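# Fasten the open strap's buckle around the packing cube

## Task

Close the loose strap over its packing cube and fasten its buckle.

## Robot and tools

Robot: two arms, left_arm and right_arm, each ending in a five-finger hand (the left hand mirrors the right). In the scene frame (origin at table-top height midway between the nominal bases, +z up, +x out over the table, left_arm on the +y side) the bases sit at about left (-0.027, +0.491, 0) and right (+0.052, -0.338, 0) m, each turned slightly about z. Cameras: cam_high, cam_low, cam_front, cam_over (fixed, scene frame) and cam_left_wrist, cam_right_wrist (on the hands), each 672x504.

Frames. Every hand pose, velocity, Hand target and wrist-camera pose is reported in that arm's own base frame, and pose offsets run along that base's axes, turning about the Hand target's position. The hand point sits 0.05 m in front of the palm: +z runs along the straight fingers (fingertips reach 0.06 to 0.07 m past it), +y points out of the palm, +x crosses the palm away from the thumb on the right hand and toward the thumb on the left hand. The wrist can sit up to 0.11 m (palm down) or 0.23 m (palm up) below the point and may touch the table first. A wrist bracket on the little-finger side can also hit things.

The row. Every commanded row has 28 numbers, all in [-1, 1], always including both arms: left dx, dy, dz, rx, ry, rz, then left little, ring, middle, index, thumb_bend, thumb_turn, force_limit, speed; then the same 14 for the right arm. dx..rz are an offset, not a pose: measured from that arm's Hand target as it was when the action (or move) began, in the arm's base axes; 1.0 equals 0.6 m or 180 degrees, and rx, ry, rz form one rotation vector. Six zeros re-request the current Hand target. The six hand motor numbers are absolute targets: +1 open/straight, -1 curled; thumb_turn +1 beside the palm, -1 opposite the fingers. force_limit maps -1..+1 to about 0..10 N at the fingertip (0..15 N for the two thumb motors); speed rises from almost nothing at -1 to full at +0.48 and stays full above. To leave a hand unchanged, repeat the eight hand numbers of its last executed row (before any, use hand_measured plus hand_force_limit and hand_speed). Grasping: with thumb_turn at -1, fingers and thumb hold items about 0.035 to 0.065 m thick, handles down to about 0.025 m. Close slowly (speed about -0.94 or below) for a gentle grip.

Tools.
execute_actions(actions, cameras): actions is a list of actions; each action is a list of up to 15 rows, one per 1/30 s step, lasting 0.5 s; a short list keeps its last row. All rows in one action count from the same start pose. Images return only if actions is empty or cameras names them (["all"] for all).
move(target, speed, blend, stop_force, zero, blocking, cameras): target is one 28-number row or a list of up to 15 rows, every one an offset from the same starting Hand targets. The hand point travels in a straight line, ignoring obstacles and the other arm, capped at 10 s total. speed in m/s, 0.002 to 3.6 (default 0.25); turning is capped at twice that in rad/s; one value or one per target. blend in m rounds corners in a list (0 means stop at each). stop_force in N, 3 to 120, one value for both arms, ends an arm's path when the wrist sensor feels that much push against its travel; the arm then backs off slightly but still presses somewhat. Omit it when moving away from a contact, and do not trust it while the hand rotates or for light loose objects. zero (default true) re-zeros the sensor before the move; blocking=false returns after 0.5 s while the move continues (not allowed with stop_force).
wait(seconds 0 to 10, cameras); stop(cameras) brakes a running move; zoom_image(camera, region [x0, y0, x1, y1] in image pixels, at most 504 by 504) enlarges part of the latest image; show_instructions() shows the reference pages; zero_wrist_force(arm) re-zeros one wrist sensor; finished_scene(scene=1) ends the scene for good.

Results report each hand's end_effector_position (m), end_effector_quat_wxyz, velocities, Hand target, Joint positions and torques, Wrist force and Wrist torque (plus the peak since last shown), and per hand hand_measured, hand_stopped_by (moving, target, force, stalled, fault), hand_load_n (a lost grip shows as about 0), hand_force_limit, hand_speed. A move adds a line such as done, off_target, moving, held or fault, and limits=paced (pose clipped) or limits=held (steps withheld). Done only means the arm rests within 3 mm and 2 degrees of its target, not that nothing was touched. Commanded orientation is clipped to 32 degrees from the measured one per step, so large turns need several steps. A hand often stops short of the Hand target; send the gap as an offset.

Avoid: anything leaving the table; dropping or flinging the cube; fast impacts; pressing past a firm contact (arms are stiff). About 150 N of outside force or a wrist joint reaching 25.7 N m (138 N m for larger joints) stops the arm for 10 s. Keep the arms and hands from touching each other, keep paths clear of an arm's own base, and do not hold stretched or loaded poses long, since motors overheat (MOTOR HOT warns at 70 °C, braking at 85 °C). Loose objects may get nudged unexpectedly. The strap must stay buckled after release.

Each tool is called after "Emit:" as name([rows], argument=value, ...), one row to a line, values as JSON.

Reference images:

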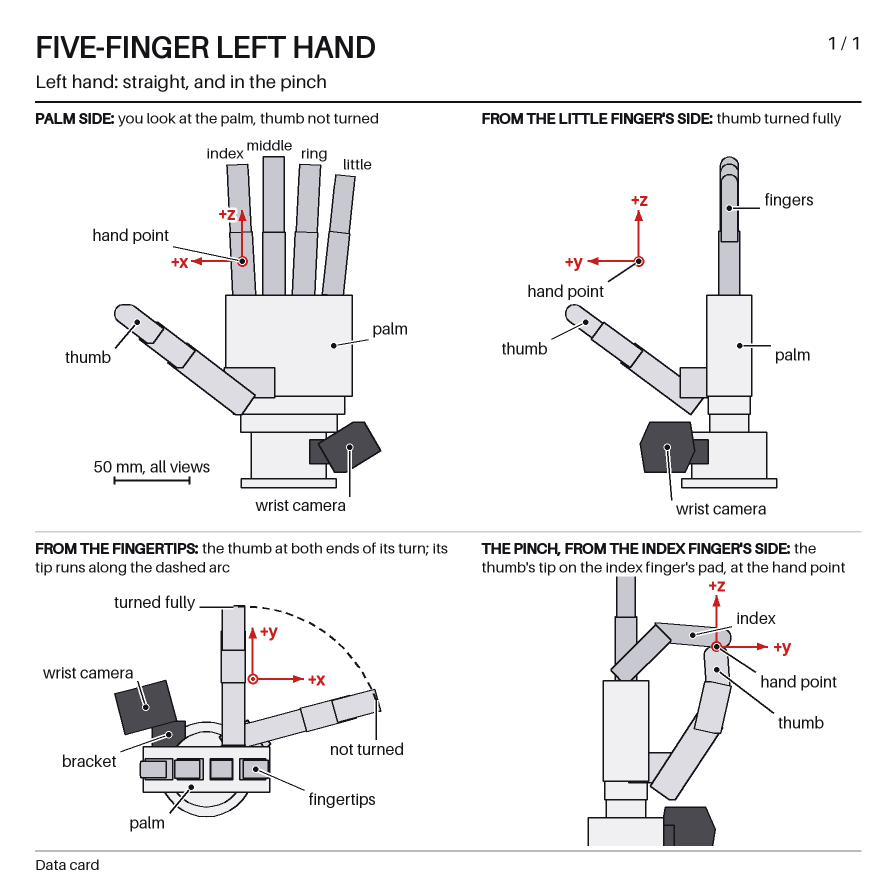

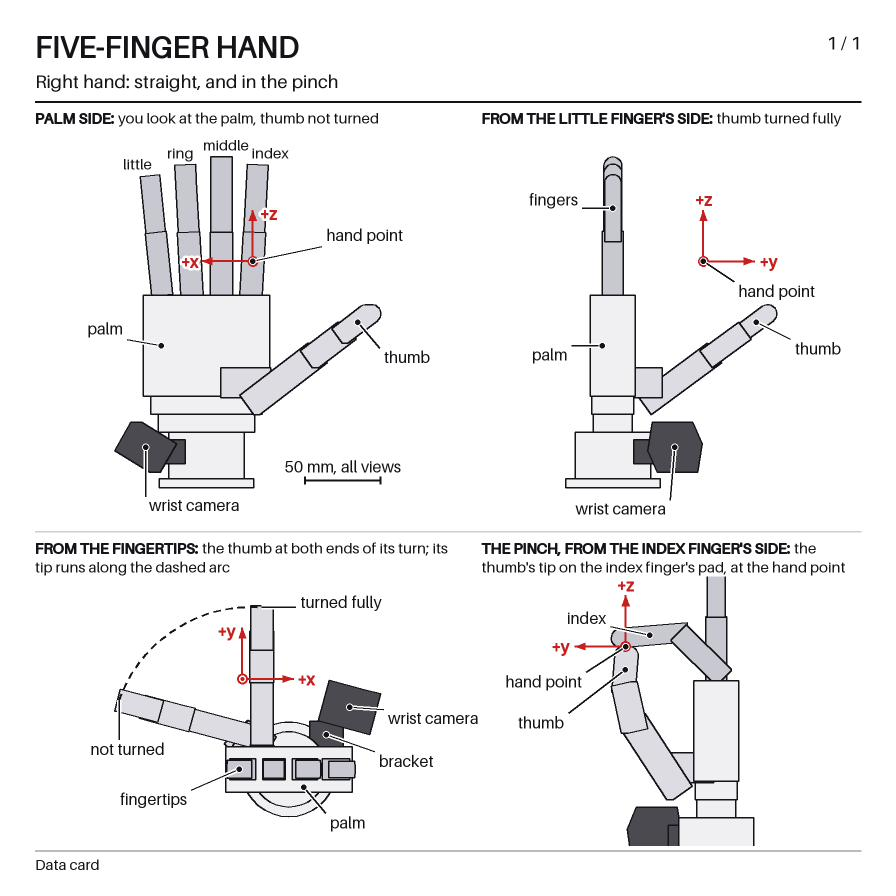

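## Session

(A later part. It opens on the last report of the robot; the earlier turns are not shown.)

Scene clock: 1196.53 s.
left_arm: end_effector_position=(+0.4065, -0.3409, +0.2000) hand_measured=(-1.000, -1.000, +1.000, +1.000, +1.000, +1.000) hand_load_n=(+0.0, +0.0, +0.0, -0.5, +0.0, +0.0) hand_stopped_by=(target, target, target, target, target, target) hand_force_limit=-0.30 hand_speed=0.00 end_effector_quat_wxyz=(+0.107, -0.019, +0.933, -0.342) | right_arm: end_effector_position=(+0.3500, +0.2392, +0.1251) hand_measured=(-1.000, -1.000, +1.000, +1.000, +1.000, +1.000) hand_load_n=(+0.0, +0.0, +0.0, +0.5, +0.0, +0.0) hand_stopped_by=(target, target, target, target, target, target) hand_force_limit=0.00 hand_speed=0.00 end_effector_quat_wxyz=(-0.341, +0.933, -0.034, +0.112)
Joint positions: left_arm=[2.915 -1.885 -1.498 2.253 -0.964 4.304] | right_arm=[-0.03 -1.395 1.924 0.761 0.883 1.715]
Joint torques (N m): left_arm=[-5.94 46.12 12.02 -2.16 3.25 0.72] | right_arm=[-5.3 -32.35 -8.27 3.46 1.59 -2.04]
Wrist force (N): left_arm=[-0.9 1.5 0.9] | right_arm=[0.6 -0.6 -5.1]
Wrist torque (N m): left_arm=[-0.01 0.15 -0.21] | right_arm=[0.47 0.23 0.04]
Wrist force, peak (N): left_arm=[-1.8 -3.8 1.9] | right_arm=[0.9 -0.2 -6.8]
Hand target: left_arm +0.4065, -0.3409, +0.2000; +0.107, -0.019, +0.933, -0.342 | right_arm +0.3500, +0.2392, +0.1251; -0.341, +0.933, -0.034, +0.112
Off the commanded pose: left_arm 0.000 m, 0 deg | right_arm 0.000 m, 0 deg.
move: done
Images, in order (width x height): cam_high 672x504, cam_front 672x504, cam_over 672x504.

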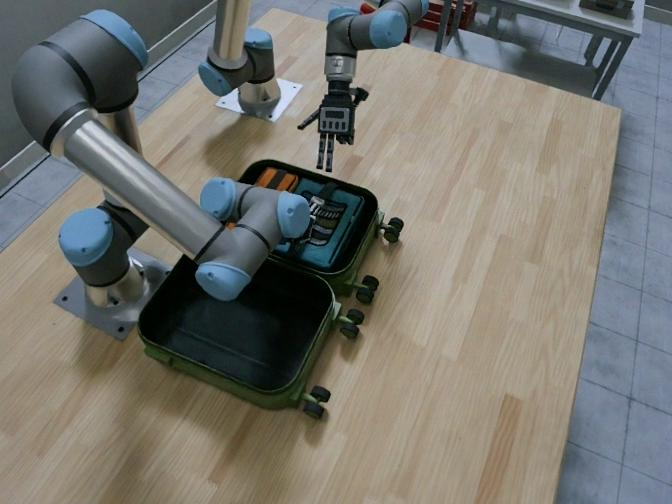

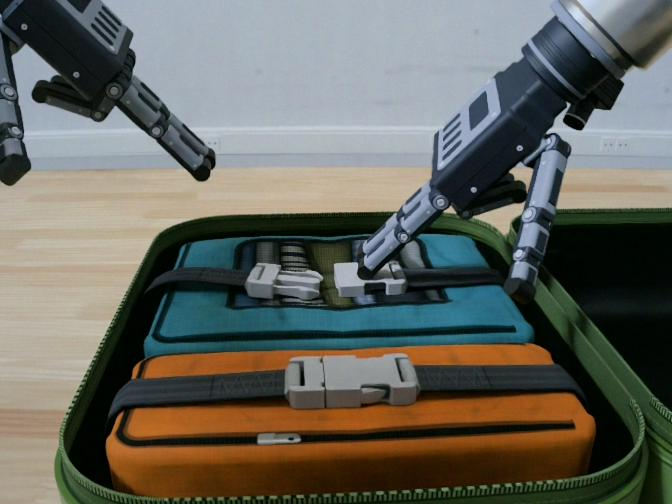

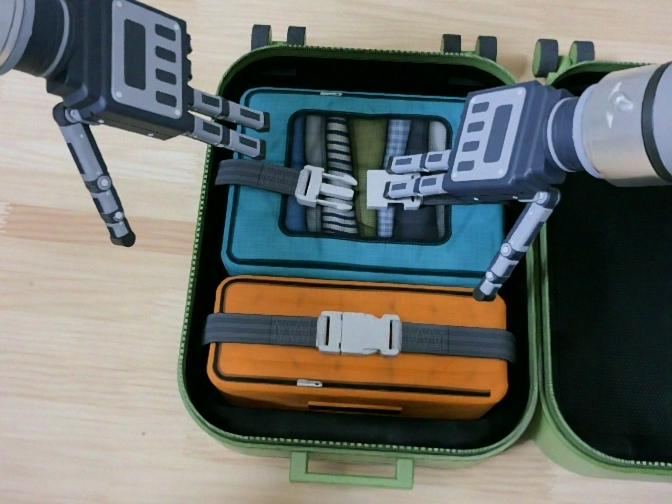

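Emit:
move([
  [-0.0023, -0.0688, -0.1, 0, 0, 0, -1, -1, 1, 1, 1, 1, -0.3, 0.0, 0, 0, 0, 0, 0, 0, -1, -1, 1, 1, 1, 1, 0.0, 0.0],
], speed=0.12, cameras=["cam_front", "cam_over"])

Emit:
zoom_image(camera="cam_over", region=[260, 130, 440, 240])

Emit:
zoom_image(camera="cam_front", region=[220, 220, 420, 320])

Scene clock: 1223.70 s.
left_arm: end_effector_position=(+0.4051, -0.3821, +0.1400) hand_measured=(-1.000, -1.000, +1.000, +1.000, +1.000, +1.000) hand_load_n=(+0.0, +0.0, +0.0, +0.0, +0.0, +0.0) hand_stopped_by=(target, target, target, target, target, target) hand_force_limit=-0.30 hand_speed=0.00 end_effector_quat_wxyz=(+0.107, -0.020, +0.933, -0.342) | right_arm: end_effector_position=(+0.3500, +0.2392, +0.1251) hand_measured=(-1.000, -1.000, +1.000, +1.000, +1.000, +1.000) hand_load_n=(+0.0, +0.0, +0.0, +0.0, +0.0, +0.0) hand_stopped_by=(target, target, target, target, target, target) hand_force_limit=0.00 hand_speed=0.00 end_effector_quat_wxyz=(-0.341, +0.933, -0.034, +0.112)
Joint positions: left_arm=[2.822 -1.968 -1.53 2.422 -1.006 4.205] | right_arm=[-0.03 -1.395 1.924 0.761 0.883 1.715]
Joint torques (N m): left_arm=[-0.51 43.91 30.42 -0.18 3.32 0.85] | right_arm=[-4.92 -30.88 -9.66 3.41 1.55 -1.96]
Wrist force (N): left_arm=[-1.6 0.8 0.8] | right_arm=[0.7 -1.0 -5.7]
Wrist torque (N m): left_arm=[-0.12 0.30 -0.27] | right_arm=[0.48 0.23 0.04]
Wrist force, peak (N): left_arm=[-1.1 1.0 1.8] | right_arm=[0.6 -1.1 -5.9]
Hand target: left_arm +0.4051, -0.3822, +0.1400; +0.107, -0.019, +0.933, -0.342 | right_arm +0.3500, +0.2392, +0.1251; -0.341, +0.933, -0.034, +0.112
Off the commanded pose: left_arm 0.000 m, 0 deg | right_arm 0.000 m, 0 deg.
move: done
Images, in order (width x height): cam_front 672x504, cam_over 672x504.

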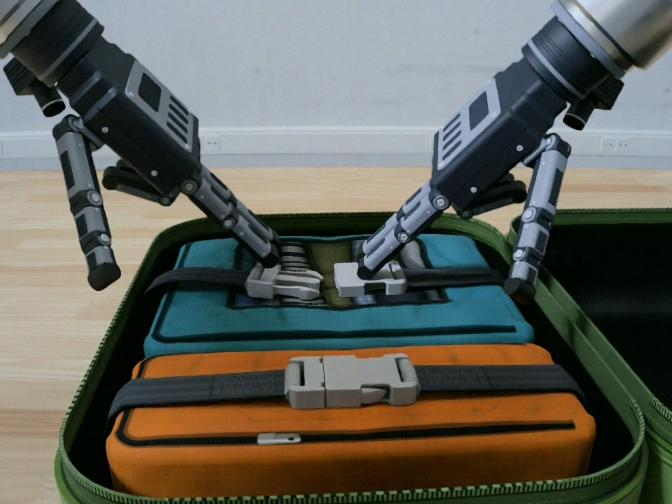

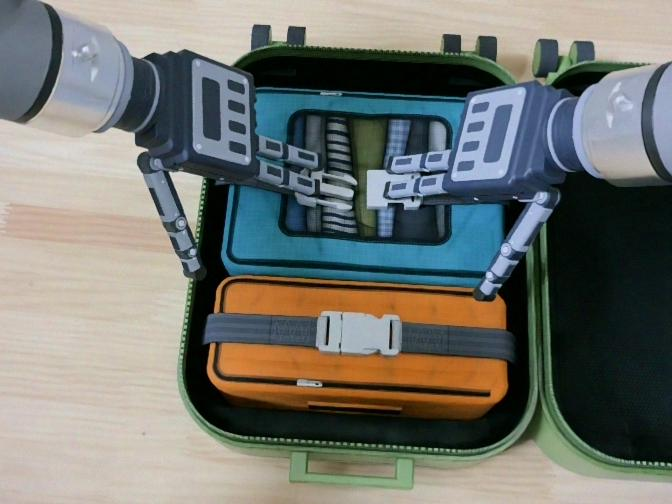

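Scaled by 2.800.

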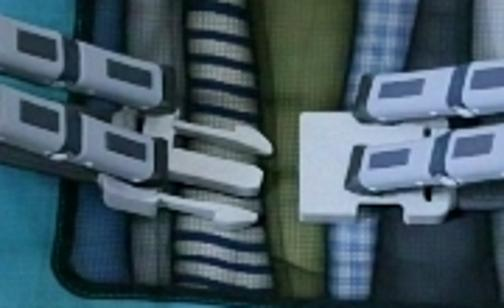

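Scaled by 2.520.

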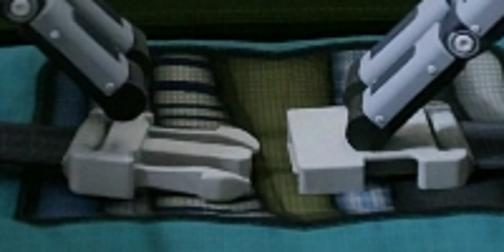

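Emit:
move([
  [-0.003, 0.0067, -0.01, 0, 0, 0, -1, -1, 1, 1, 1, 1, -0.3, 0.0, 0, 0, 0, 0, 0, 0, -1, -1, 1, 1, 1, 1, 0.0, 0.0],
  [-0.003, 0.0067, -0.045, 0, 0, 0, -1, -1, 1, 1, 1, 1, -0.3, 0.0, 0, 0, 0, 0, 0, 0, -1, -1, 1, 1, 1, 1, 0.0, 0.0],
], speed=[0.03, 0.01], stop_force=6, cameras=["cam_front", "cam_over"])

Emit:
zoom_image(camera="cam_over", region=[260, 130, 440, 240])

Emit:
zoom_image(camera="cam_front", region=[220, 220, 420, 320])

Scene clock: 1244.13 s.
left_arm: end_effector_position=(+0.4033, -0.3782, +0.1232) hand_measured=(-1.000, -1.000, +1.000, +1.000, +1.000, +1.000) hand_load_n=(+0.0, +0.0, +0.5, +0.5, +0.0, +0.0) hand_stopped_by=(target, target, target, target, target, target) hand_force_limit=-0.30 hand_speed=0.00 end_effector_quat_wxyz=(+0.107, -0.019, +0.933, -0.342) | right_arm: end_effector_position=(+0.3500, +0.2392, +0.1251) hand_measured=(-1.000, -1.000, +1.000, +1.000, +1.000, +1.000) hand_load_n=(+0.0, +0.0, +0.0, +0.0, +0.0, -0.5) hand_stopped_by=(target, target, target, target, target, target) hand_force_limit=0.00 hand_speed=0.00 end_effector_quat_wxyz=(-0.341, +0.933, -0.034, +0.112)
Joint positions: left_arm=[2.829 -1.974 -1.568 2.462 -1.002 4.212] | right_arm=[-0.03 -1.395 1.924 0.761 0.883 1.715]
Joint torques (N m): left_arm=[-6.67 45.13 28.23 -1.98 -2.07 -1.52] | right_arm=[-4.76 -28.9 -11.09 3.3 1.6 -1.9]
Wrist force (N): left_arm=[-2.6 -2.2 -4.6] | right_arm=[0.5 -0.9 -5.3]
Wrist torque (N m): left_arm=[0.32 0.11 -0.28] | right_arm=[0.45 0.25 0.03]
Wrist force, peak (N): left_arm=[-3.0 -2.6 -5.1] | right_arm=[0.7 -1.0 -5.9]
Hand target: left_arm +0.4033, -0.3782, +0.1232; +0.107, -0.019, +0.933, -0.342 (not the last commanded pose) | right_arm +0.3500, +0.2392, +0.1251; -0.341, +0.933, -0.034, +0.112
Off the commanded pose: left_arm 0.010 m, 0 deg | right_arm 0.000 m, 0 deg.
move: contact (left_arm); path passed 1 of 2 targets
Images, in order (width x height): cam_front 672x504, cam_over 672x504.

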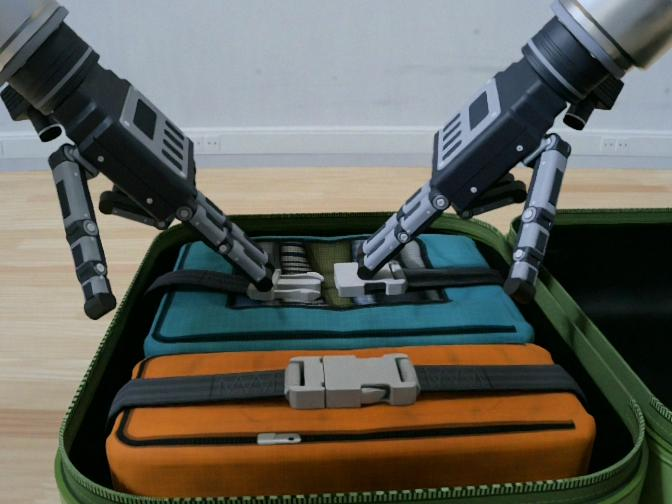

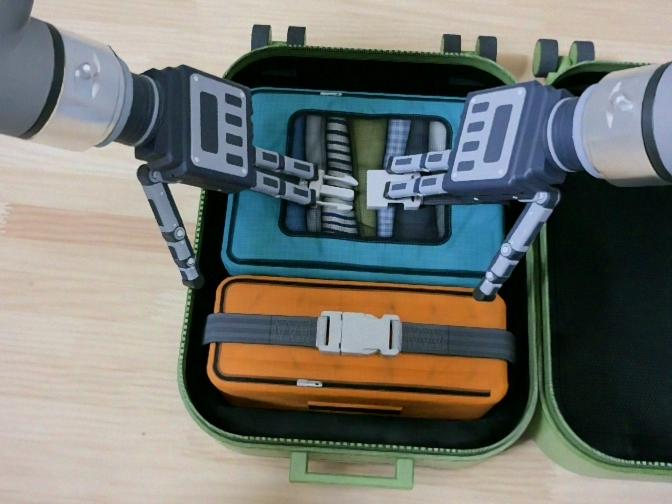

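Scaled by 2.800.

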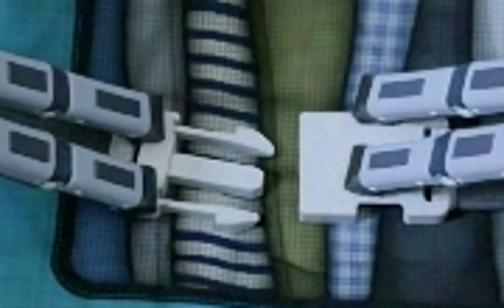

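Scaled by 2.520.

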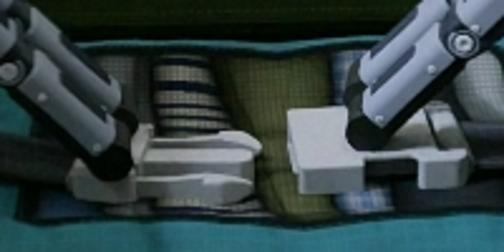

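Emit:
move([
  [0, 0, 0.009, 0, 0, 0, -1, -1, 1, 1, 1, 1, -0.3, 0.0, 0, 0, 0, 0, 0, 0, -1, -1, 1, 1, 1, 1, 0.0, 0.0],
  [-0.0055, 0, 0.009, 0, 0, 0, -1, -1, 1, 1, 1, 1, -0.3, 0.0, 0, 0, 0, 0, 0, 0, -1, -1, 1, 1, 1, 1, 0.0, 0.0],
], speed=0.03)

Emit:
move([
  [0, 0, -0.03, 0, 0, 0, -1, -1, 1, 1, 1, 1, -0.3, 0.0, 0, 0, 0, 0, 0, 0, -1, -1, 1, 1, 1, 1, 0.0, 0.0],
], speed=0.01, stop_force=6, cameras=["cam_front", "cam_over"])

Emit:
zoom_image(camera="cam_over", region=[260, 130, 440, 240])

Emit:
zoom_image(camera="cam_front", region=[220, 220, 420, 320])

Scene clock: 1259.97 s.
left_arm: end_effector_position=(+0.4000, -0.3782, +0.1286) hand_measured=(-1.000, -1.000, +1.000, +1.000, +1.000, +1.000) hand_load_n=(+0.0, +0.0, +0.0, +0.0, +0.0, -0.5) hand_stopped_by=(target, target, target, target, target, target) hand_force_limit=-0.30 hand_speed=0.00 end_effector_quat_wxyz=(+0.107, -0.020, +0.933, -0.342) | right_arm: end_effector_position=(+0.3500, +0.2392, +0.1251) hand_measured=(-1.000, -1.000, +1.000, +1.000, +1.000, +1.000) hand_load_n=(+0.0, +0.5, +0.0, +0.5, +0.0, +0.0) hand_stopped_by=(target, target, target, target, target, target) hand_force_limit=0.00 hand_speed=0.00 end_effector_quat_wxyz=(-0.341, +0.933, -0.034, +0.112)
Joint positions: left_arm=[2.827 -1.963 -1.569 2.454 -1.004 4.209] | right_arm=[-0.03 -1.395 1.924 0.761 0.883 1.715]
Joint torques (N m): left_arm=[4.98 23.98 30.47 -2.96 -0.4 1.53] | right_arm=[-4.99 -27.52 -12.51 3.3 1.44 -1.99]
Wrist force (N): left_arm=[-1.3 1.0 0.8] | right_arm=[0.7 -0.7 -5.5]
Wrist torque (N m): left_arm=[-0.09 0.24 -0.17] | right_arm=[0.50 0.23 0.04]
Wrist force, peak (N): left_arm=[-2.8 -2.3 -4.7] | right_arm=[0.7 -1.1 -5.9]
Hand target: left_arm +0.4000, -0.3782, +0.1286; +0.107, -0.019, +0.933, -0.342 | right_arm +0.3500, +0.2392, +0.1251; -0.341, +0.933, -0.034, +0.112
Off the commanded pose: left_arm 0.000 m, 0 deg | right_arm 0.000 m, 0 deg.
move: done

Scene clock: 1261.57 s.
left_arm: end_effector_position=(+0.4000, -0.3782, +0.1231) hand_measured=(-1.000, -1.000, +1.000, +1.000, +1.000, +1.000) hand_load_n=(+0.0, +0.0, +0.5, +0.0, +0.0, +0.0) hand_stopped_by=(target, target, target, target, target, target) hand_force_limit=-0.30 hand_speed=0.00 end_effector_quat_wxyz=(+0.107, -0.019, +0.933, -0.342) | right_arm: end_effector_position=(+0.3500, +0.2392, +0.1251) hand_measured=(-1.000, -1.000, +1.000, +1.000, +1.000, +1.000) hand_load_n=(+0.0, +0.0, +0.0, +0.5, +0.0, +0.0) hand_stopped_by=(target, target, target, target, target, target) hand_force_limit=0.00 hand_speed=0.00 end_effector_quat_wxyz=(-0.341, +0.933, -0.034, +0.112)
Joint positions: left_arm=[2.827 -1.968 -1.577 2.467 -1.003 4.21] | right_arm=[-0.03 -1.395 1.924 0.761 0.883 1.715]
Joint torques (N m): left_arm=[5.09 45.67 28.75 -2.11 2.26 2] | right_arm=[-4.47 -27.18 -12.89 3.08 1.46 -1.74]
Wrist force (N): left_arm=[-2.7 -1.8 -4.1] | right_arm=[0.5 -0.5 -5.2]
Wrist torque (N m): left_arm=[0.35 0.07 -0.22] | right_arm=[0.50 0.24 0.04]
Wrist force, peak (N): left_arm=[-3.1 -2.7 -4.9] | right_arm=[0.8 -0.8 -5.8]
Hand target: left_arm +0.4000, -0.3782, +0.1231; +0.107, -0.019, +0.933, -0.342 (not the last commanded pose) | right_arm +0.3500, +0.2392, +0.1251; -0.341, +0.933, -0.034, +0.112
Off the commanded pose: left_arm 0.012 m, 0 deg | right_arm 0.000 m, 0 deg.
move: contact (left_arm)
Images, in order (width x height): cam_front 672x504, cam_over 672x504.

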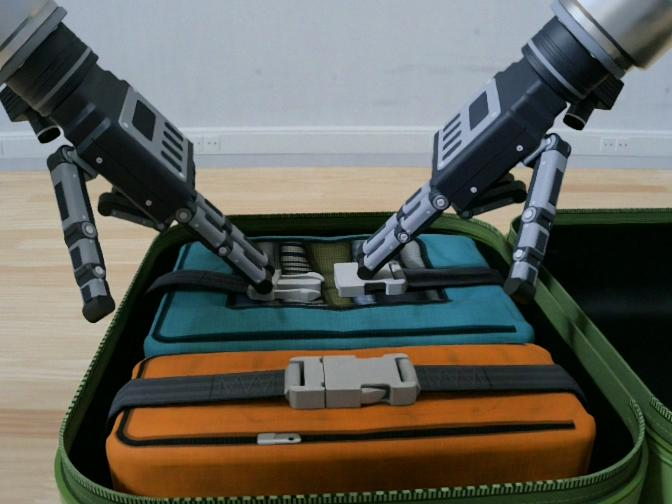

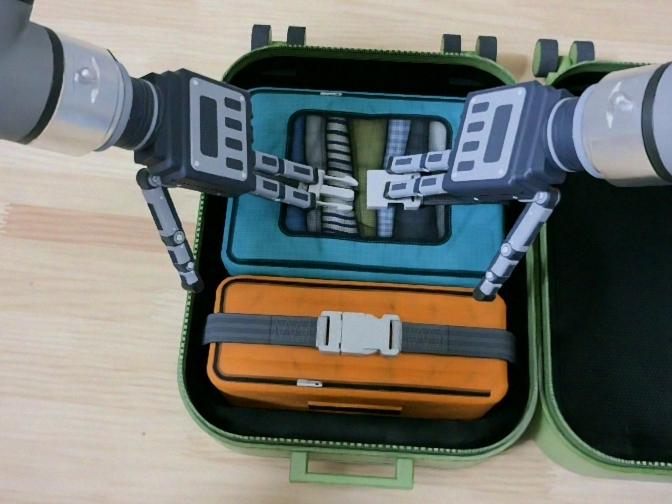

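Scaled by 2.800.

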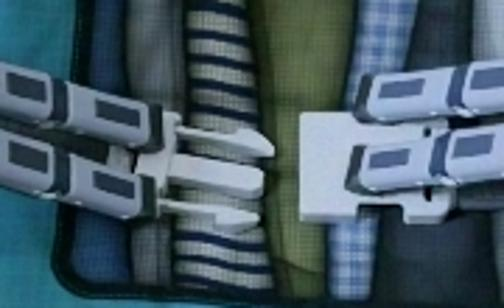

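Scaled by 2.520.

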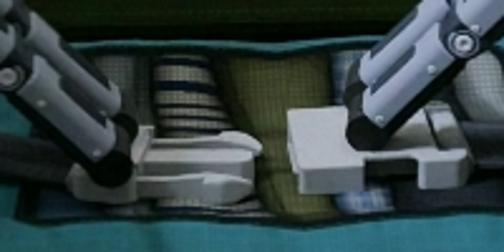

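Emit:
move([
  [-0.0193, -0.0062, 0, 0, 0, 0.0444, -1, -1, 1, 1, 1, 1, -0.3, 0.0, -0.0108, 0.0035, 0, 0, 0, -0.025, -1, -1, 1, 1, 1, 1, 0.0, 0.0],
], speed=0.04, cameras=["cam_front", "cam_over"])

Emit:
zoom_image(camera="cam_over", region=[260, 130, 440, 240])

Emit:
zoom_image(camera="cam_front", region=[220, 220, 420, 320])

Scene clock: 1277.33 s.
left_arm: end_effector_position=(+0.3884, -0.3818, +0.1231) hand_measured=(-1.000, -1.000, +1.000, +1.000, +1.000, +1.000) hand_load_n=(+0.0, +0.0, +0.5, +0.0, +0.0, +0.0) hand_stopped_by=(target, target, target, target, target, target) hand_force_limit=-0.30 hand_speed=0.00 end_effector_quat_wxyz=(+0.131, -0.084, +0.930, -0.334) | right_arm: end_effector_position=(+0.3435, +0.2413, +0.1251) hand_measured=(-1.000, -1.000, +1.000, +1.000, +1.000, +1.000) hand_load_n=(+0.0, +0.0, +0.5, +0.0, +0.0, -0.5) hand_stopped_by=(target, target, target, target, target, target) hand_force_limit=0.00 hand_speed=0.00 end_effector_quat_wxyz=(-0.336, +0.931, -0.071, +0.126)
Joint positions: left_arm=[2.787 -1.912 -1.635 2.558 -1.096 4.032] | right_arm=[-0.016 -1.439 1.956 0.702 0.912 1.828]
Joint torques (N m): left_arm=[5.3 20.17 26.92 -3.3 2.97 1.75] | right_arm=[-1.18 -10.38 -20.9 3.84 -1.26 -2.01]
Wrist force (N): left_arm=[-2.5 -2.6 -3.1] | right_arm=[1.0 -0.8 -5.2]
Wrist torque (N m): left_arm=[0.33 0.07 -0.22] | right_arm=[0.45 0.22 0.00]
Wrist force, peak (N): left_arm=[-2.9 -2.3 -4.7] | right_arm=[1.0 -0.8 -6.2]
Hand target: left_arm +0.3885, -0.3819, +0.1231; +0.131, -0.084, +0.930, -0.334 | right_arm +0.3435, +0.2413, +0.1251; -0.336, +0.931, -0.071, +0.126
Off the commanded pose: left_arm 0.000 m, 0 deg | right_arm 0.000 m, 0 deg.
move: done
Images, in order (width x height): cam_front 672x504, cam_over 672x504.

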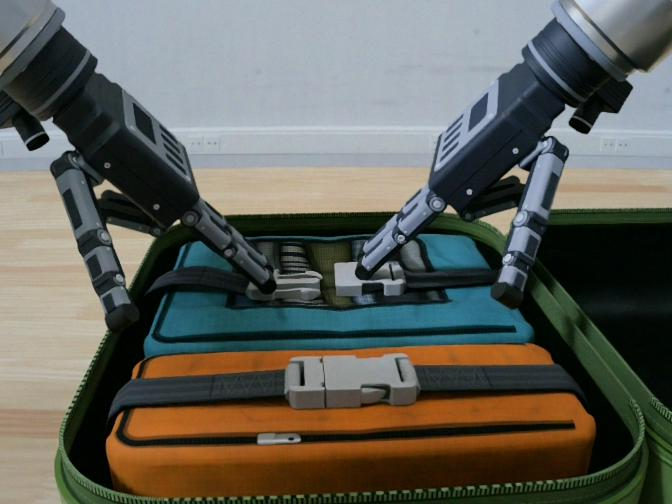

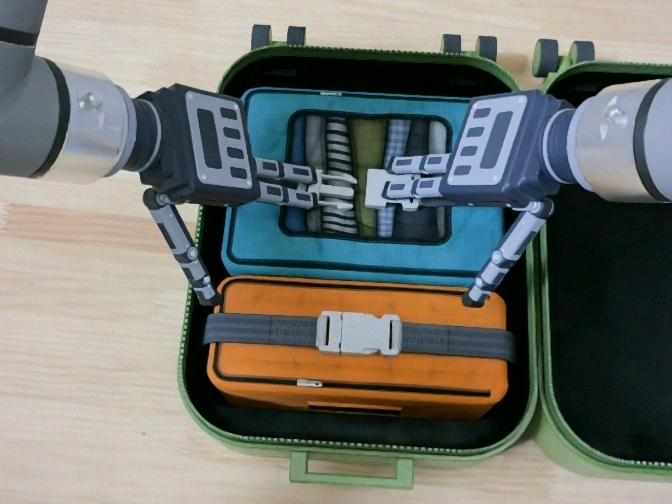

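Scaled by 2.800.

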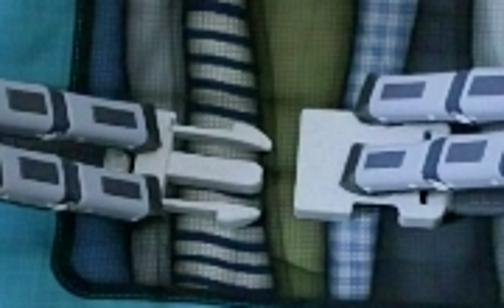

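Scaled by 2.520.

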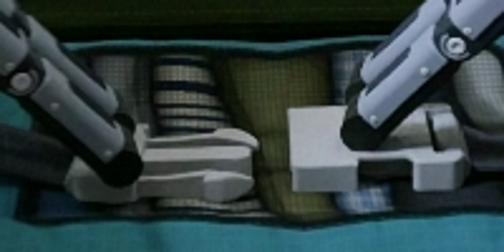

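Emit:
zoom_image(camera="cam_over", region=[310, 160, 400, 220])

Scaled by 5.600.

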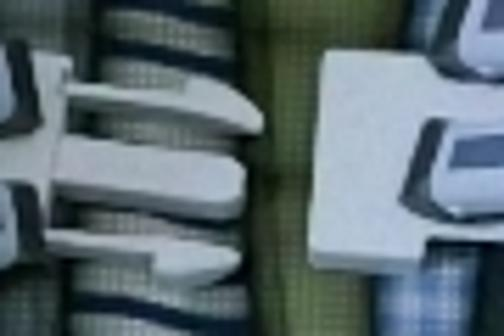

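Emit:
move([
  [0.0044, -0.0025, -0.0015, 0, 0, 0.0167, -1, -1, 1, 1, 1, 1, -0.3, 0.0, 0, 0, 0, 0, 0, 0, -1, -1, 1, 1, 1, 1, 0.0, 0.0],
], speed=0.03, cameras=["cam_front", "cam_over"])

Emit:
zoom_image(camera="cam_over", region=[310, 160, 400, 220])

Emit:
zoom_image(camera="cam_front", region=[280, 250, 380, 310])

Scene clock: 1310.30 s.
left_arm: end_effector_position=(+0.3912, -0.3834, +0.1221) hand_measured=(-1.000, -1.000, +1.000, +1.000, +1.000, +1.000) hand_load_n=(+0.5, +0.0, +0.5, +0.0, +0.0, +0.0) hand_stopped_by=(target, target, target, target, target, target) hand_force_limit=-0.30 hand_speed=0.00 end_effector_quat_wxyz=(+0.139, -0.109, +0.927, -0.330) end_effector_velocity=(-0.001, +0.000, +0.000) end_effector_angular_velocity=(+0.000, -0.001, -0.007) | right_arm: end_effector_position=(+0.3435, +0.2413, +0.1251) hand_measured=(-1.000, -1.000, +1.000, +1.000, +1.000, +1.000) hand_load_n=(+0.0, +0.0, +0.5, +0.0, +0.0, +0.0) hand_stopped_by=(target, target, target, target, target, target) hand_force_limit=0.00 hand_speed=0.00 end_effector_quat_wxyz=(-0.336, +0.931, -0.071, +0.126)
Joint positions: left_arm=[2.776 -1.908 -1.638 2.582 -1.131 3.973] | right_arm=[-0.016 -1.438 1.956 0.702 0.912 1.828]
Joint velocities: left_arm=[0 0 0 -0.001 0.003 0.007] | right_arm=[within noise]
Joint torques (N m): left_arm=[3.55 38.56 6.48 -2.54 2 1.74] | right_arm=[-4.81 -10.4 -22.98 3.73 -2.33 -2.14]
Wrist force (N): left_arm=[-1.0 -3.9 -5.5] | right_arm=[1.0 -1.1 -5.8]
Wrist torque (N m): left_arm=[0.55 0.09 -0.09] | right_arm=[0.47 0.25 0.01]
Wrist force, peak (N): left_arm=[-0.7 -4.0 -5.6] | right_arm=[1.1 -1.3 -6.0]
Hand target: left_arm +0.3911, -0.3834, +0.1222; +0.139, -0.109, +0.927, -0.330 | right_arm +0.3435, +0.2413, +0.1251; -0.336, +0.931, -0.071, +0.126
Off the commanded pose: left_arm 0.000 m, 0 deg | right_arm 0.000 m, 0 deg.
move: done
Images, in order (width x height): cam_front 672x504, cam_over 672x504.

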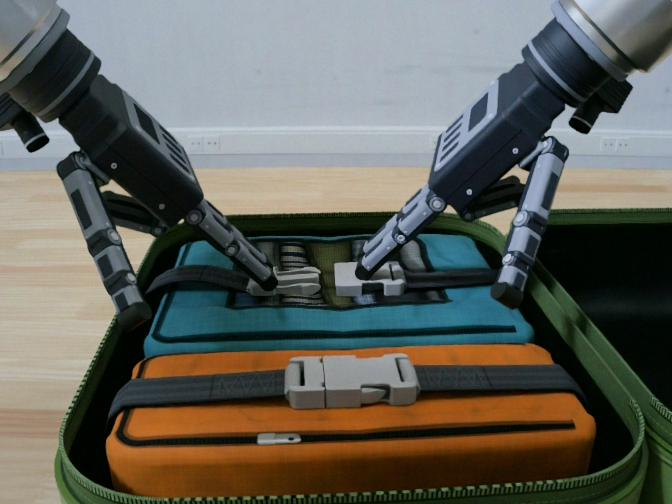

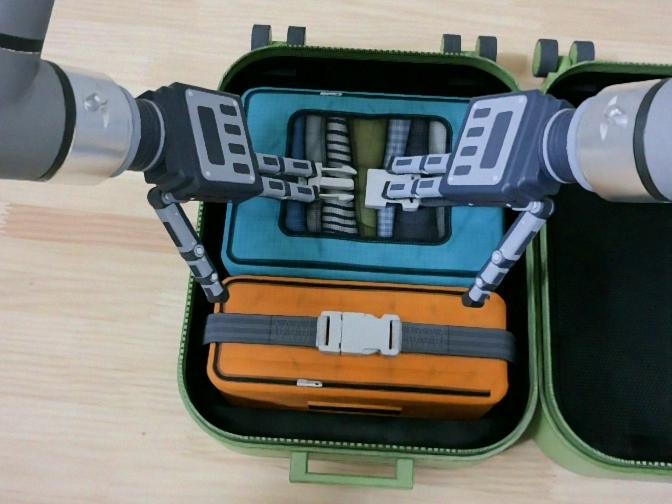

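Scaled by 5.600.

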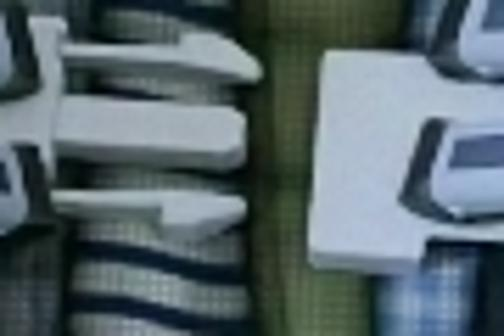

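Scaled by 5.040.

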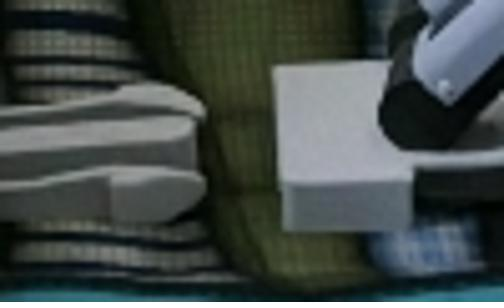

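Emit:
zoom_image(camera="cam_front", region=[265, 250, 345, 305])

Emit:
zoom_image(camera="cam_front", region=[325, 250, 405, 305])

Emit:
zoom_image(camera="cam_over", region=[290, 150, 450, 230])

Scaled by 6.300.

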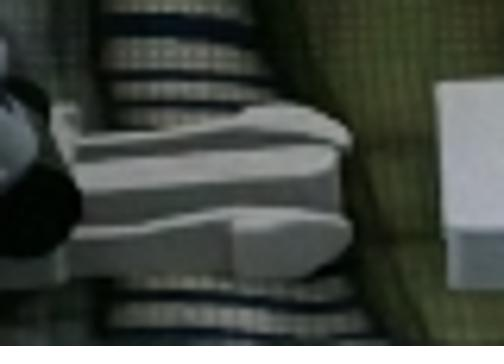

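Scaled by 6.300.

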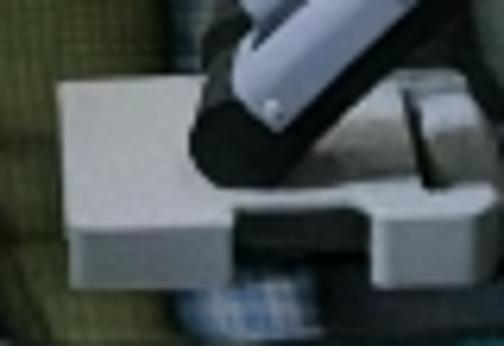

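Scaled by 3.150.

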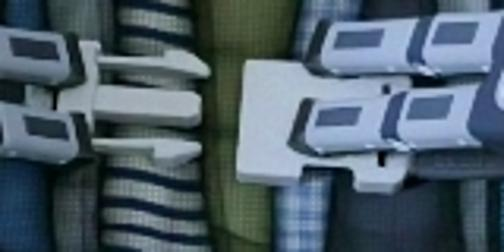

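Emit:
zoom_image(camera="cam_over", region=[300, 300, 420, 370])

Emit:
zoom_image(camera="cam_front", region=[275, 340, 425, 420])

Scaled by 4.200.

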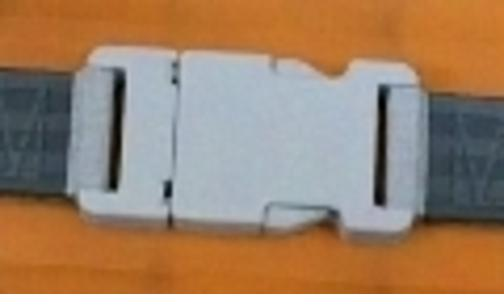

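Scaled by 3.360.

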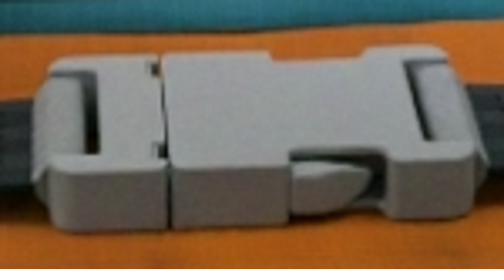

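Emit:
move([
  [-0.0008, 0, -0.0053, 0, -0.025, 0, -1, -1, 1, 1, 1, 1, -0.3, 0.0, 0, 0, 0.025, 0, 0, 0, -1, -1, 1, 1, 1, 1, 0.0, 0.0],
], speed=0.04, cameras=["cam_front", "cam_over"])

Emit:
zoom_image(camera="cam_over", region=[290, 140, 450, 230])

Emit:
zoom_image(camera="cam_front", region=[265, 250, 345, 305])

Emit:
zoom_image(camera="cam_front", region=[335, 250, 415, 305])

Scene clock: 1428.13 s.
left_arm: end_effector_position=(+0.3906, -0.3833, +0.1190) hand_measured=(-1.000, -1.000, +1.000, +1.000, +1.000, +1.000) hand_load_n=(+0.0, +0.5, +0.5, +0.5, +0.0, +0.0) hand_stopped_by=(target, target, target, target, target, target) hand_force_limit=-0.30 hand_speed=0.00 end_effector_quat_wxyz=(+0.176, -0.096, +0.921, -0.334) | right_arm: end_effector_position=(+0.3436, +0.2413, +0.1403) hand_measured=(-1.000, -1.000, +1.000, +1.000, +1.000, +1.000) hand_load_n=(+0.0, +0.0, +0.0, +0.0, +0.0, +0.0) hand_stopped_by=(target, target, target, target, target, target) hand_force_limit=0.00 hand_speed=0.00 end_effector_quat_wxyz=(-0.336, +0.931, -0.071, +0.126)
Joint positions: left_arm=[2.76 -1.868 -1.698 2.673 -1.164 3.978] | right_arm=[-0.016 -1.457 1.933 0.743 0.912 1.828]
Joint torques (N m): left_arm=[3.94 16.15 27.37 -2.55 2.02 0.82] | right_arm=[-2.99 -15.79 -8.92 -0.1 -2.41 -0.8]
Wrist force (N): left_arm=[-1.3 -4.3 -5.0] | right_arm=[-1.0 1.4 -0.5]
Wrist torque (N m): left_arm=[0.49 0.09 -0.19] | right_arm=[0.12 0.18 -0.05]
Wrist force, peak (N): left_arm=[-1.3 -4.0 -5.6] | right_arm=[0.8 -1.3 -5.9]
Hand target: left_arm +0.3906, -0.3834, +0.1190; +0.176, -0.096, +0.921, -0.334 | right_arm +0.3435, +0.2413, +0.1401; -0.336, +0.931, -0.071, +0.126
Off the commanded pose: left_arm 0.000 m, 0 deg | right_arm 0.000 m, 0 deg.
move: done
Images, in order (width x height): cam_front 672x504, cam_over 672x504.

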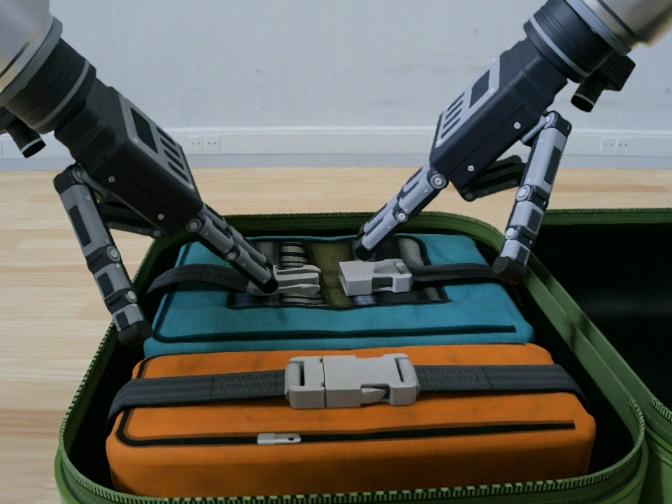

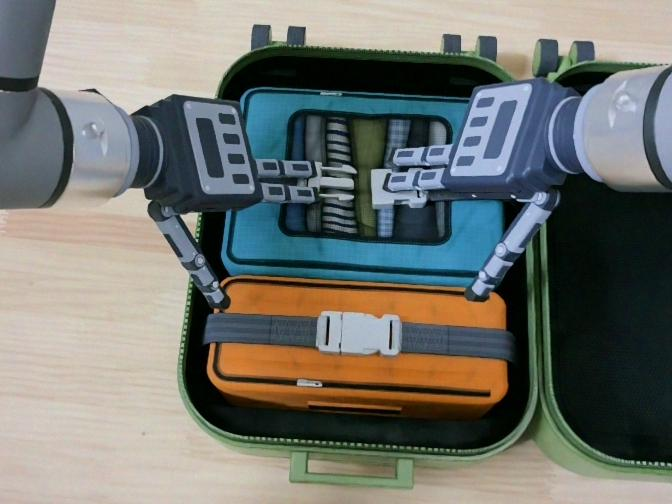

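Scaled by 3.150.

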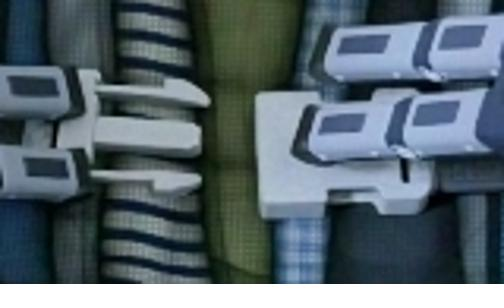

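Scaled by 6.300.

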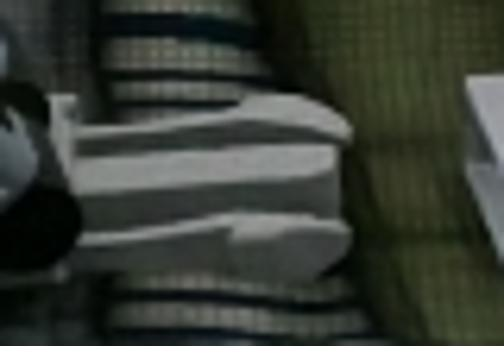

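Scaled by 6.300.

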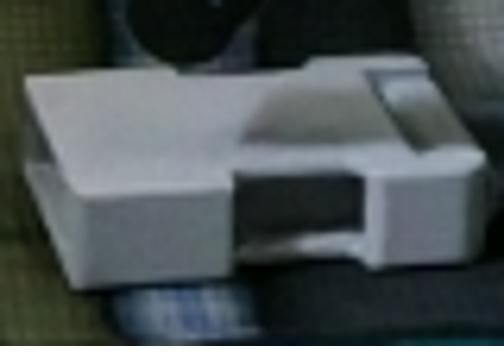

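Emit:
move([
  [0, 0, 0.002, 0, 0, 0, -1, -1, 1, 1, 1, 1, -0.3, 0.0, -0.0102, -0.0102, 0, 0, 0, 0, -1, -1, 1, 1, 1, 1, 0.0, 0.0],
], speed=0.04)

Emit:
move([
  [0, 0, 0, 0, 0, 0, -1, -1, 1, 1, 1, 1, -0.3, 0.0, 0, 0, -0.035, 0, 0, 0, -1, -1, 1, 1, 1, 1, 0.0, 0.0],
], speed=0.012, stop_force=7, cameras=["cam_front", "cam_over"])

Emit:
zoom_image(camera="cam_over", region=[290, 140, 450, 230])

Emit:
zoom_image(camera="cam_front", region=[335, 250, 415, 305])

Scene clock: 1462.40 s.
left_arm: end_effector_position=(+0.3906, -0.3834, +0.1202) hand_measured=(-1.000, -1.000, +1.000, +1.000, +1.000, +1.000) hand_load_n=(+0.0, +0.0, +0.5, +0.0, +0.0, +0.0) hand_stopped_by=(target, target, target, target, target, target) hand_force_limit=-0.30 hand_speed=0.00 end_effector_quat_wxyz=(+0.176, -0.096, +0.921, -0.334) | right_arm: end_effector_position=(+0.3373, +0.2351, +0.1402) hand_measured=(-1.000, -1.000, +1.000, +1.000, +1.000, +1.000) hand_load_n=(+0.0, +0.0, +0.0, +0.0, +0.0, +0.0) hand_stopped_by=(target, target, target, target, target, target) hand_force_limit=0.00 hand_speed=0.00 end_effector_quat_wxyz=(-0.336, +0.931, -0.071, +0.126)
Joint positions: left_arm=[2.76 -1.867 -1.696 2.67 -1.164 3.978] | right_arm=[-0.037 -1.473 1.957 0.752 0.904 1.803]
Joint torques (N m): left_arm=[7.56 40.95 25.33 -1.92 2.18 -1.37] | right_arm=[6.5 -10.28 -25.43 0.91 -1.06 2.22]
Wrist force (N): left_arm=[-1.4 -2.7 -3.2] | right_arm=[-0.8 1.6 -0.1]
Wrist torque (N m): left_arm=[0.34 0.11 -0.22] | right_arm=[0.12 0.13 0.00]
Wrist force, peak (N): left_arm=[-1.4 -4.4 -5.3] | right_arm=[-0.9 1.9 -0.4]
Hand target: left_arm +0.3906, -0.3834, +0.1202; +0.176, -0.096, +0.921, -0.334 | right_arm +0.3374, +0.2352, +0.1401; -0.336, +0.931, -0.071, +0.126
Off the commanded pose: left_arm 0.000 m, 0 deg | right_arm 0.000 m, 0 deg.
move: done

Scene clock: 1464.63 s.
left_arm: end_effector_position=(+0.3906, -0.3834, +0.1202) hand_measured=(-1.000, -1.000, +1.000, +1.000, +1.000, +1.000) hand_load_n=(+0.0, +0.0, +0.5, +0.0, +0.0, +0.0) hand_stopped_by=(target, target, target, target, target, target) hand_force_limit=-0.30 hand_speed=0.00 end_effector_quat_wxyz=(+0.176, -0.096, +0.921, -0.334) | right_arm: end_effector_position=(+0.3374, +0.2352, +0.1252) hand_measured=(-1.000, -1.000, +1.000, +1.000, +1.000, +1.000) hand_load_n=(+0.0, +0.0, +0.5, +0.0, +0.0, +0.0) hand_stopped_by=(target, target, target, target, target, target) hand_force_limit=0.00 hand_speed=0.00 end_effector_quat_wxyz=(-0.336, +0.931, -0.071, +0.126)
Joint positions: left_arm=[2.76 -1.867 -1.696 2.671 -1.164 3.978] | right_arm=[-0.037 -1.455 1.979 0.711 0.905 1.803]
Joint torques (N m): left_arm=[5.15 42.13 7.53 0.5 2.2 -1] | right_arm=[4.04 -30.34 -22.98 0.67 1.34 2.02]
Wrist force (N): left_arm=[-1.4 -2.4 -3.0] | right_arm=[0.1 -2.4 -5.2]
Wrist torque (N m): left_arm=[0.34 0.13 -0.23] | right_arm=[0.59 0.29 -0.05]
Wrist force, peak (N): left_arm=[-1.5 -2.9 -3.5] | right_arm=[0.4 -4.0 -6.5]
Hand target: left_arm +0.3906, -0.3834, +0.1202; +0.176, -0.096, +0.921, -0.334 | right_arm +0.3374, +0.2351, +0.1252; -0.336, +0.931, -0.071, +0.126 (not the last commanded pose)
Off the commanded pose: left_arm 0.000 m, 0 deg | right_arm 0.006 m, 0 deg.
move: contact (right_arm)
Images, in order (width x height): cam_front 672x504, cam_over 672x504.

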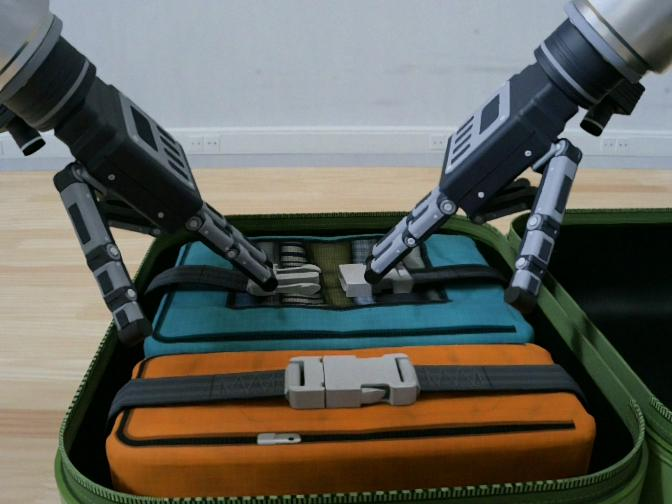

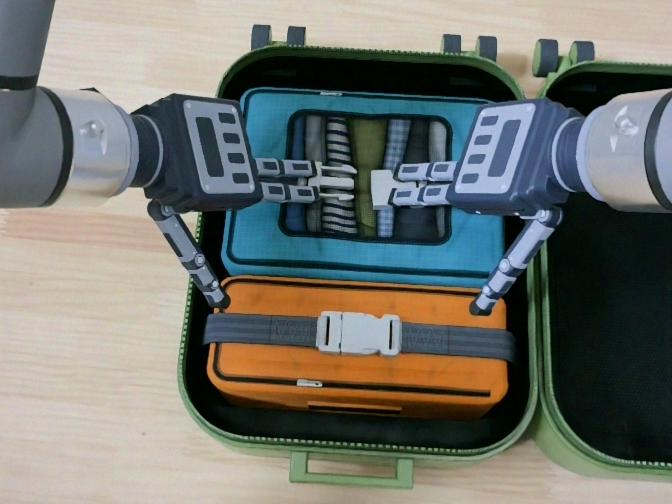

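Scaled by 3.150.

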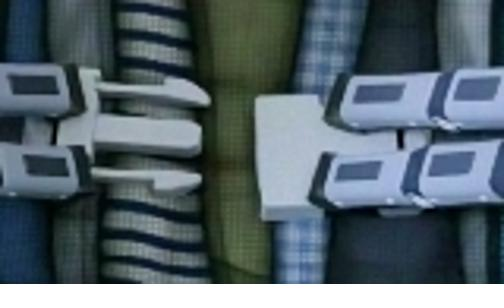

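Scaled by 6.300.

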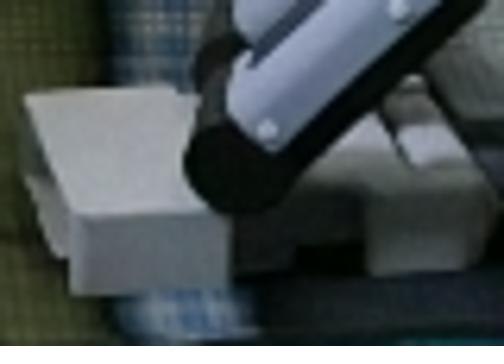

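Emit:
move([
  [-0.005, 0.0002, -0.0005, 0, 0, 0, -1, -1, 1, 1, 1, 1, -0.3, 0.0, -0.0151, 0.0066, -0.0022, 0, 0, -0.0361, -1, -1, 1, 1, 1, 1, 0.0, 0.0],
], speed=0.03, cameras=["cam_front", "cam_over"])

Emit:
zoom_image(camera="cam_over", region=[300, 160, 400, 220])

Emit:
zoom_image(camera="cam_front", region=[270, 250, 370, 305])

Scene clock: 1483.10 s.
left_arm: end_effector_position=(+0.3876, -0.3833, +0.1199) hand_measured=(-1.000, -1.000, +1.000, +1.000, +1.000, +1.000) hand_load_n=(+0.0, +0.0, +0.5, +0.0, +0.0, +0.0) hand_stopped_by=(target, target, target, target, target, target) hand_force_limit=-0.30 hand_speed=0.00 end_effector_quat_wxyz=(+0.176, -0.096, +0.921, -0.334) | right_arm: end_effector_position=(+0.3283, +0.2391, +0.1239) hand_measured=(-1.000, -1.000, +1.000, +1.000, +1.000, +1.000) hand_load_n=(+0.0, +0.5, +1.5, +0.0, +0.0, +0.0) hand_stopped_by=(target, target, target, target, target, target) hand_force_limit=0.00 hand_speed=0.00 end_effector_quat_wxyz=(-0.328, +0.925, -0.124, +0.145) end_effector_velocity=(-0.001, -0.001, +0.000) end_effector_angular_velocity=(-0.002, +0.000, +0.005)
Joint positions: left_arm=[2.757 -1.861 -1.704 2.674 -1.165 3.976] | right_arm=[-0.007 -1.513 2.021 0.628 0.959 1.969]
Joint velocities: left_arm=[within noise] | right_arm=[-0.001 0.001 0.001 0.003 -0.001 -0.008]
Joint torques (N m): left_arm=[-6.12 38 7.8 -0.55 -2.63 -1.64] | right_arm=[-4.93 -4.99 -20.74 3.57 -0.75 -1.92]
Wrist force (N): left_arm=[-4.0 -3.1 -2.4] | right_arm=[0.8 -5.8 -8.4]
Wrist torque (N m): left_arm=[0.32 -0.04 -0.24] | right_arm=[0.86 0.37 -0.07]
Wrist force, peak (N): left_arm=[-4.1 -3.3 -2.3] | right_arm=[1.0 -6.1 -8.4]
Hand target: left_arm +0.3876, -0.3833, +0.1199; +0.176, -0.096, +0.921, -0.334 | right_arm +0.3284, +0.2391, +0.1239; -0.329, +0.925, -0.124, +0.145
Off the commanded pose: left_arm 0.000 m, 0 deg | right_arm 0.000 m, 0 deg.
move: done
Images, in order (width x height): cam_front 672x504, cam_over 672x504.

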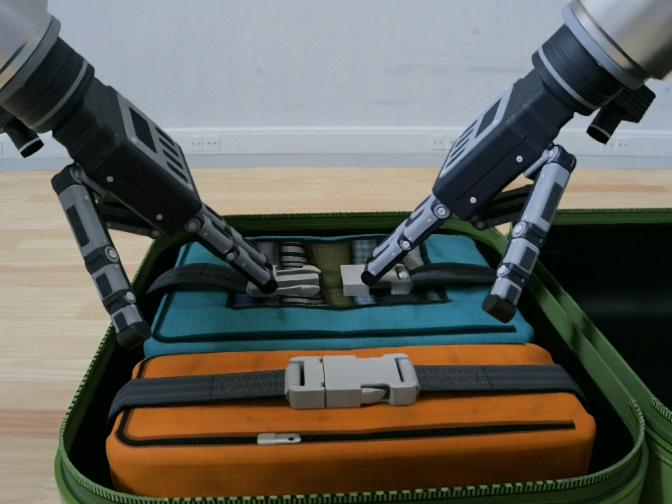

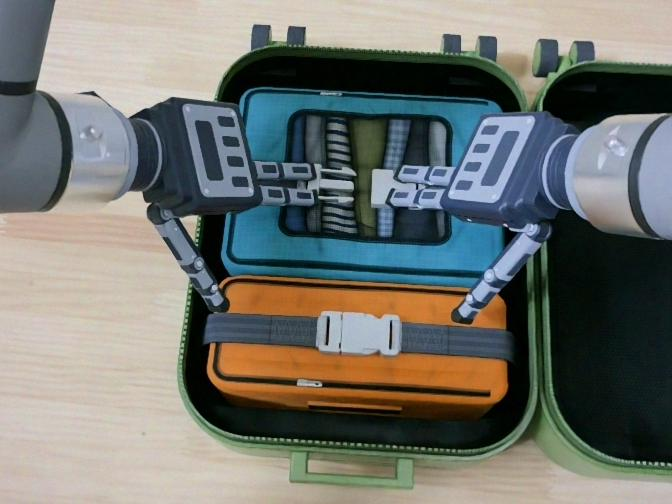

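Scaled by 5.040.

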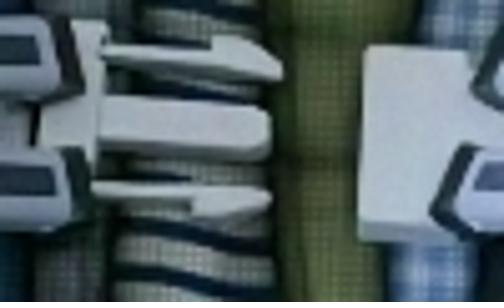

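Scaled by 5.040.

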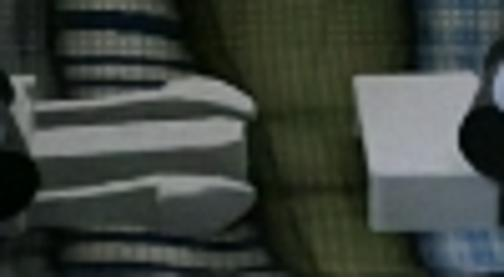

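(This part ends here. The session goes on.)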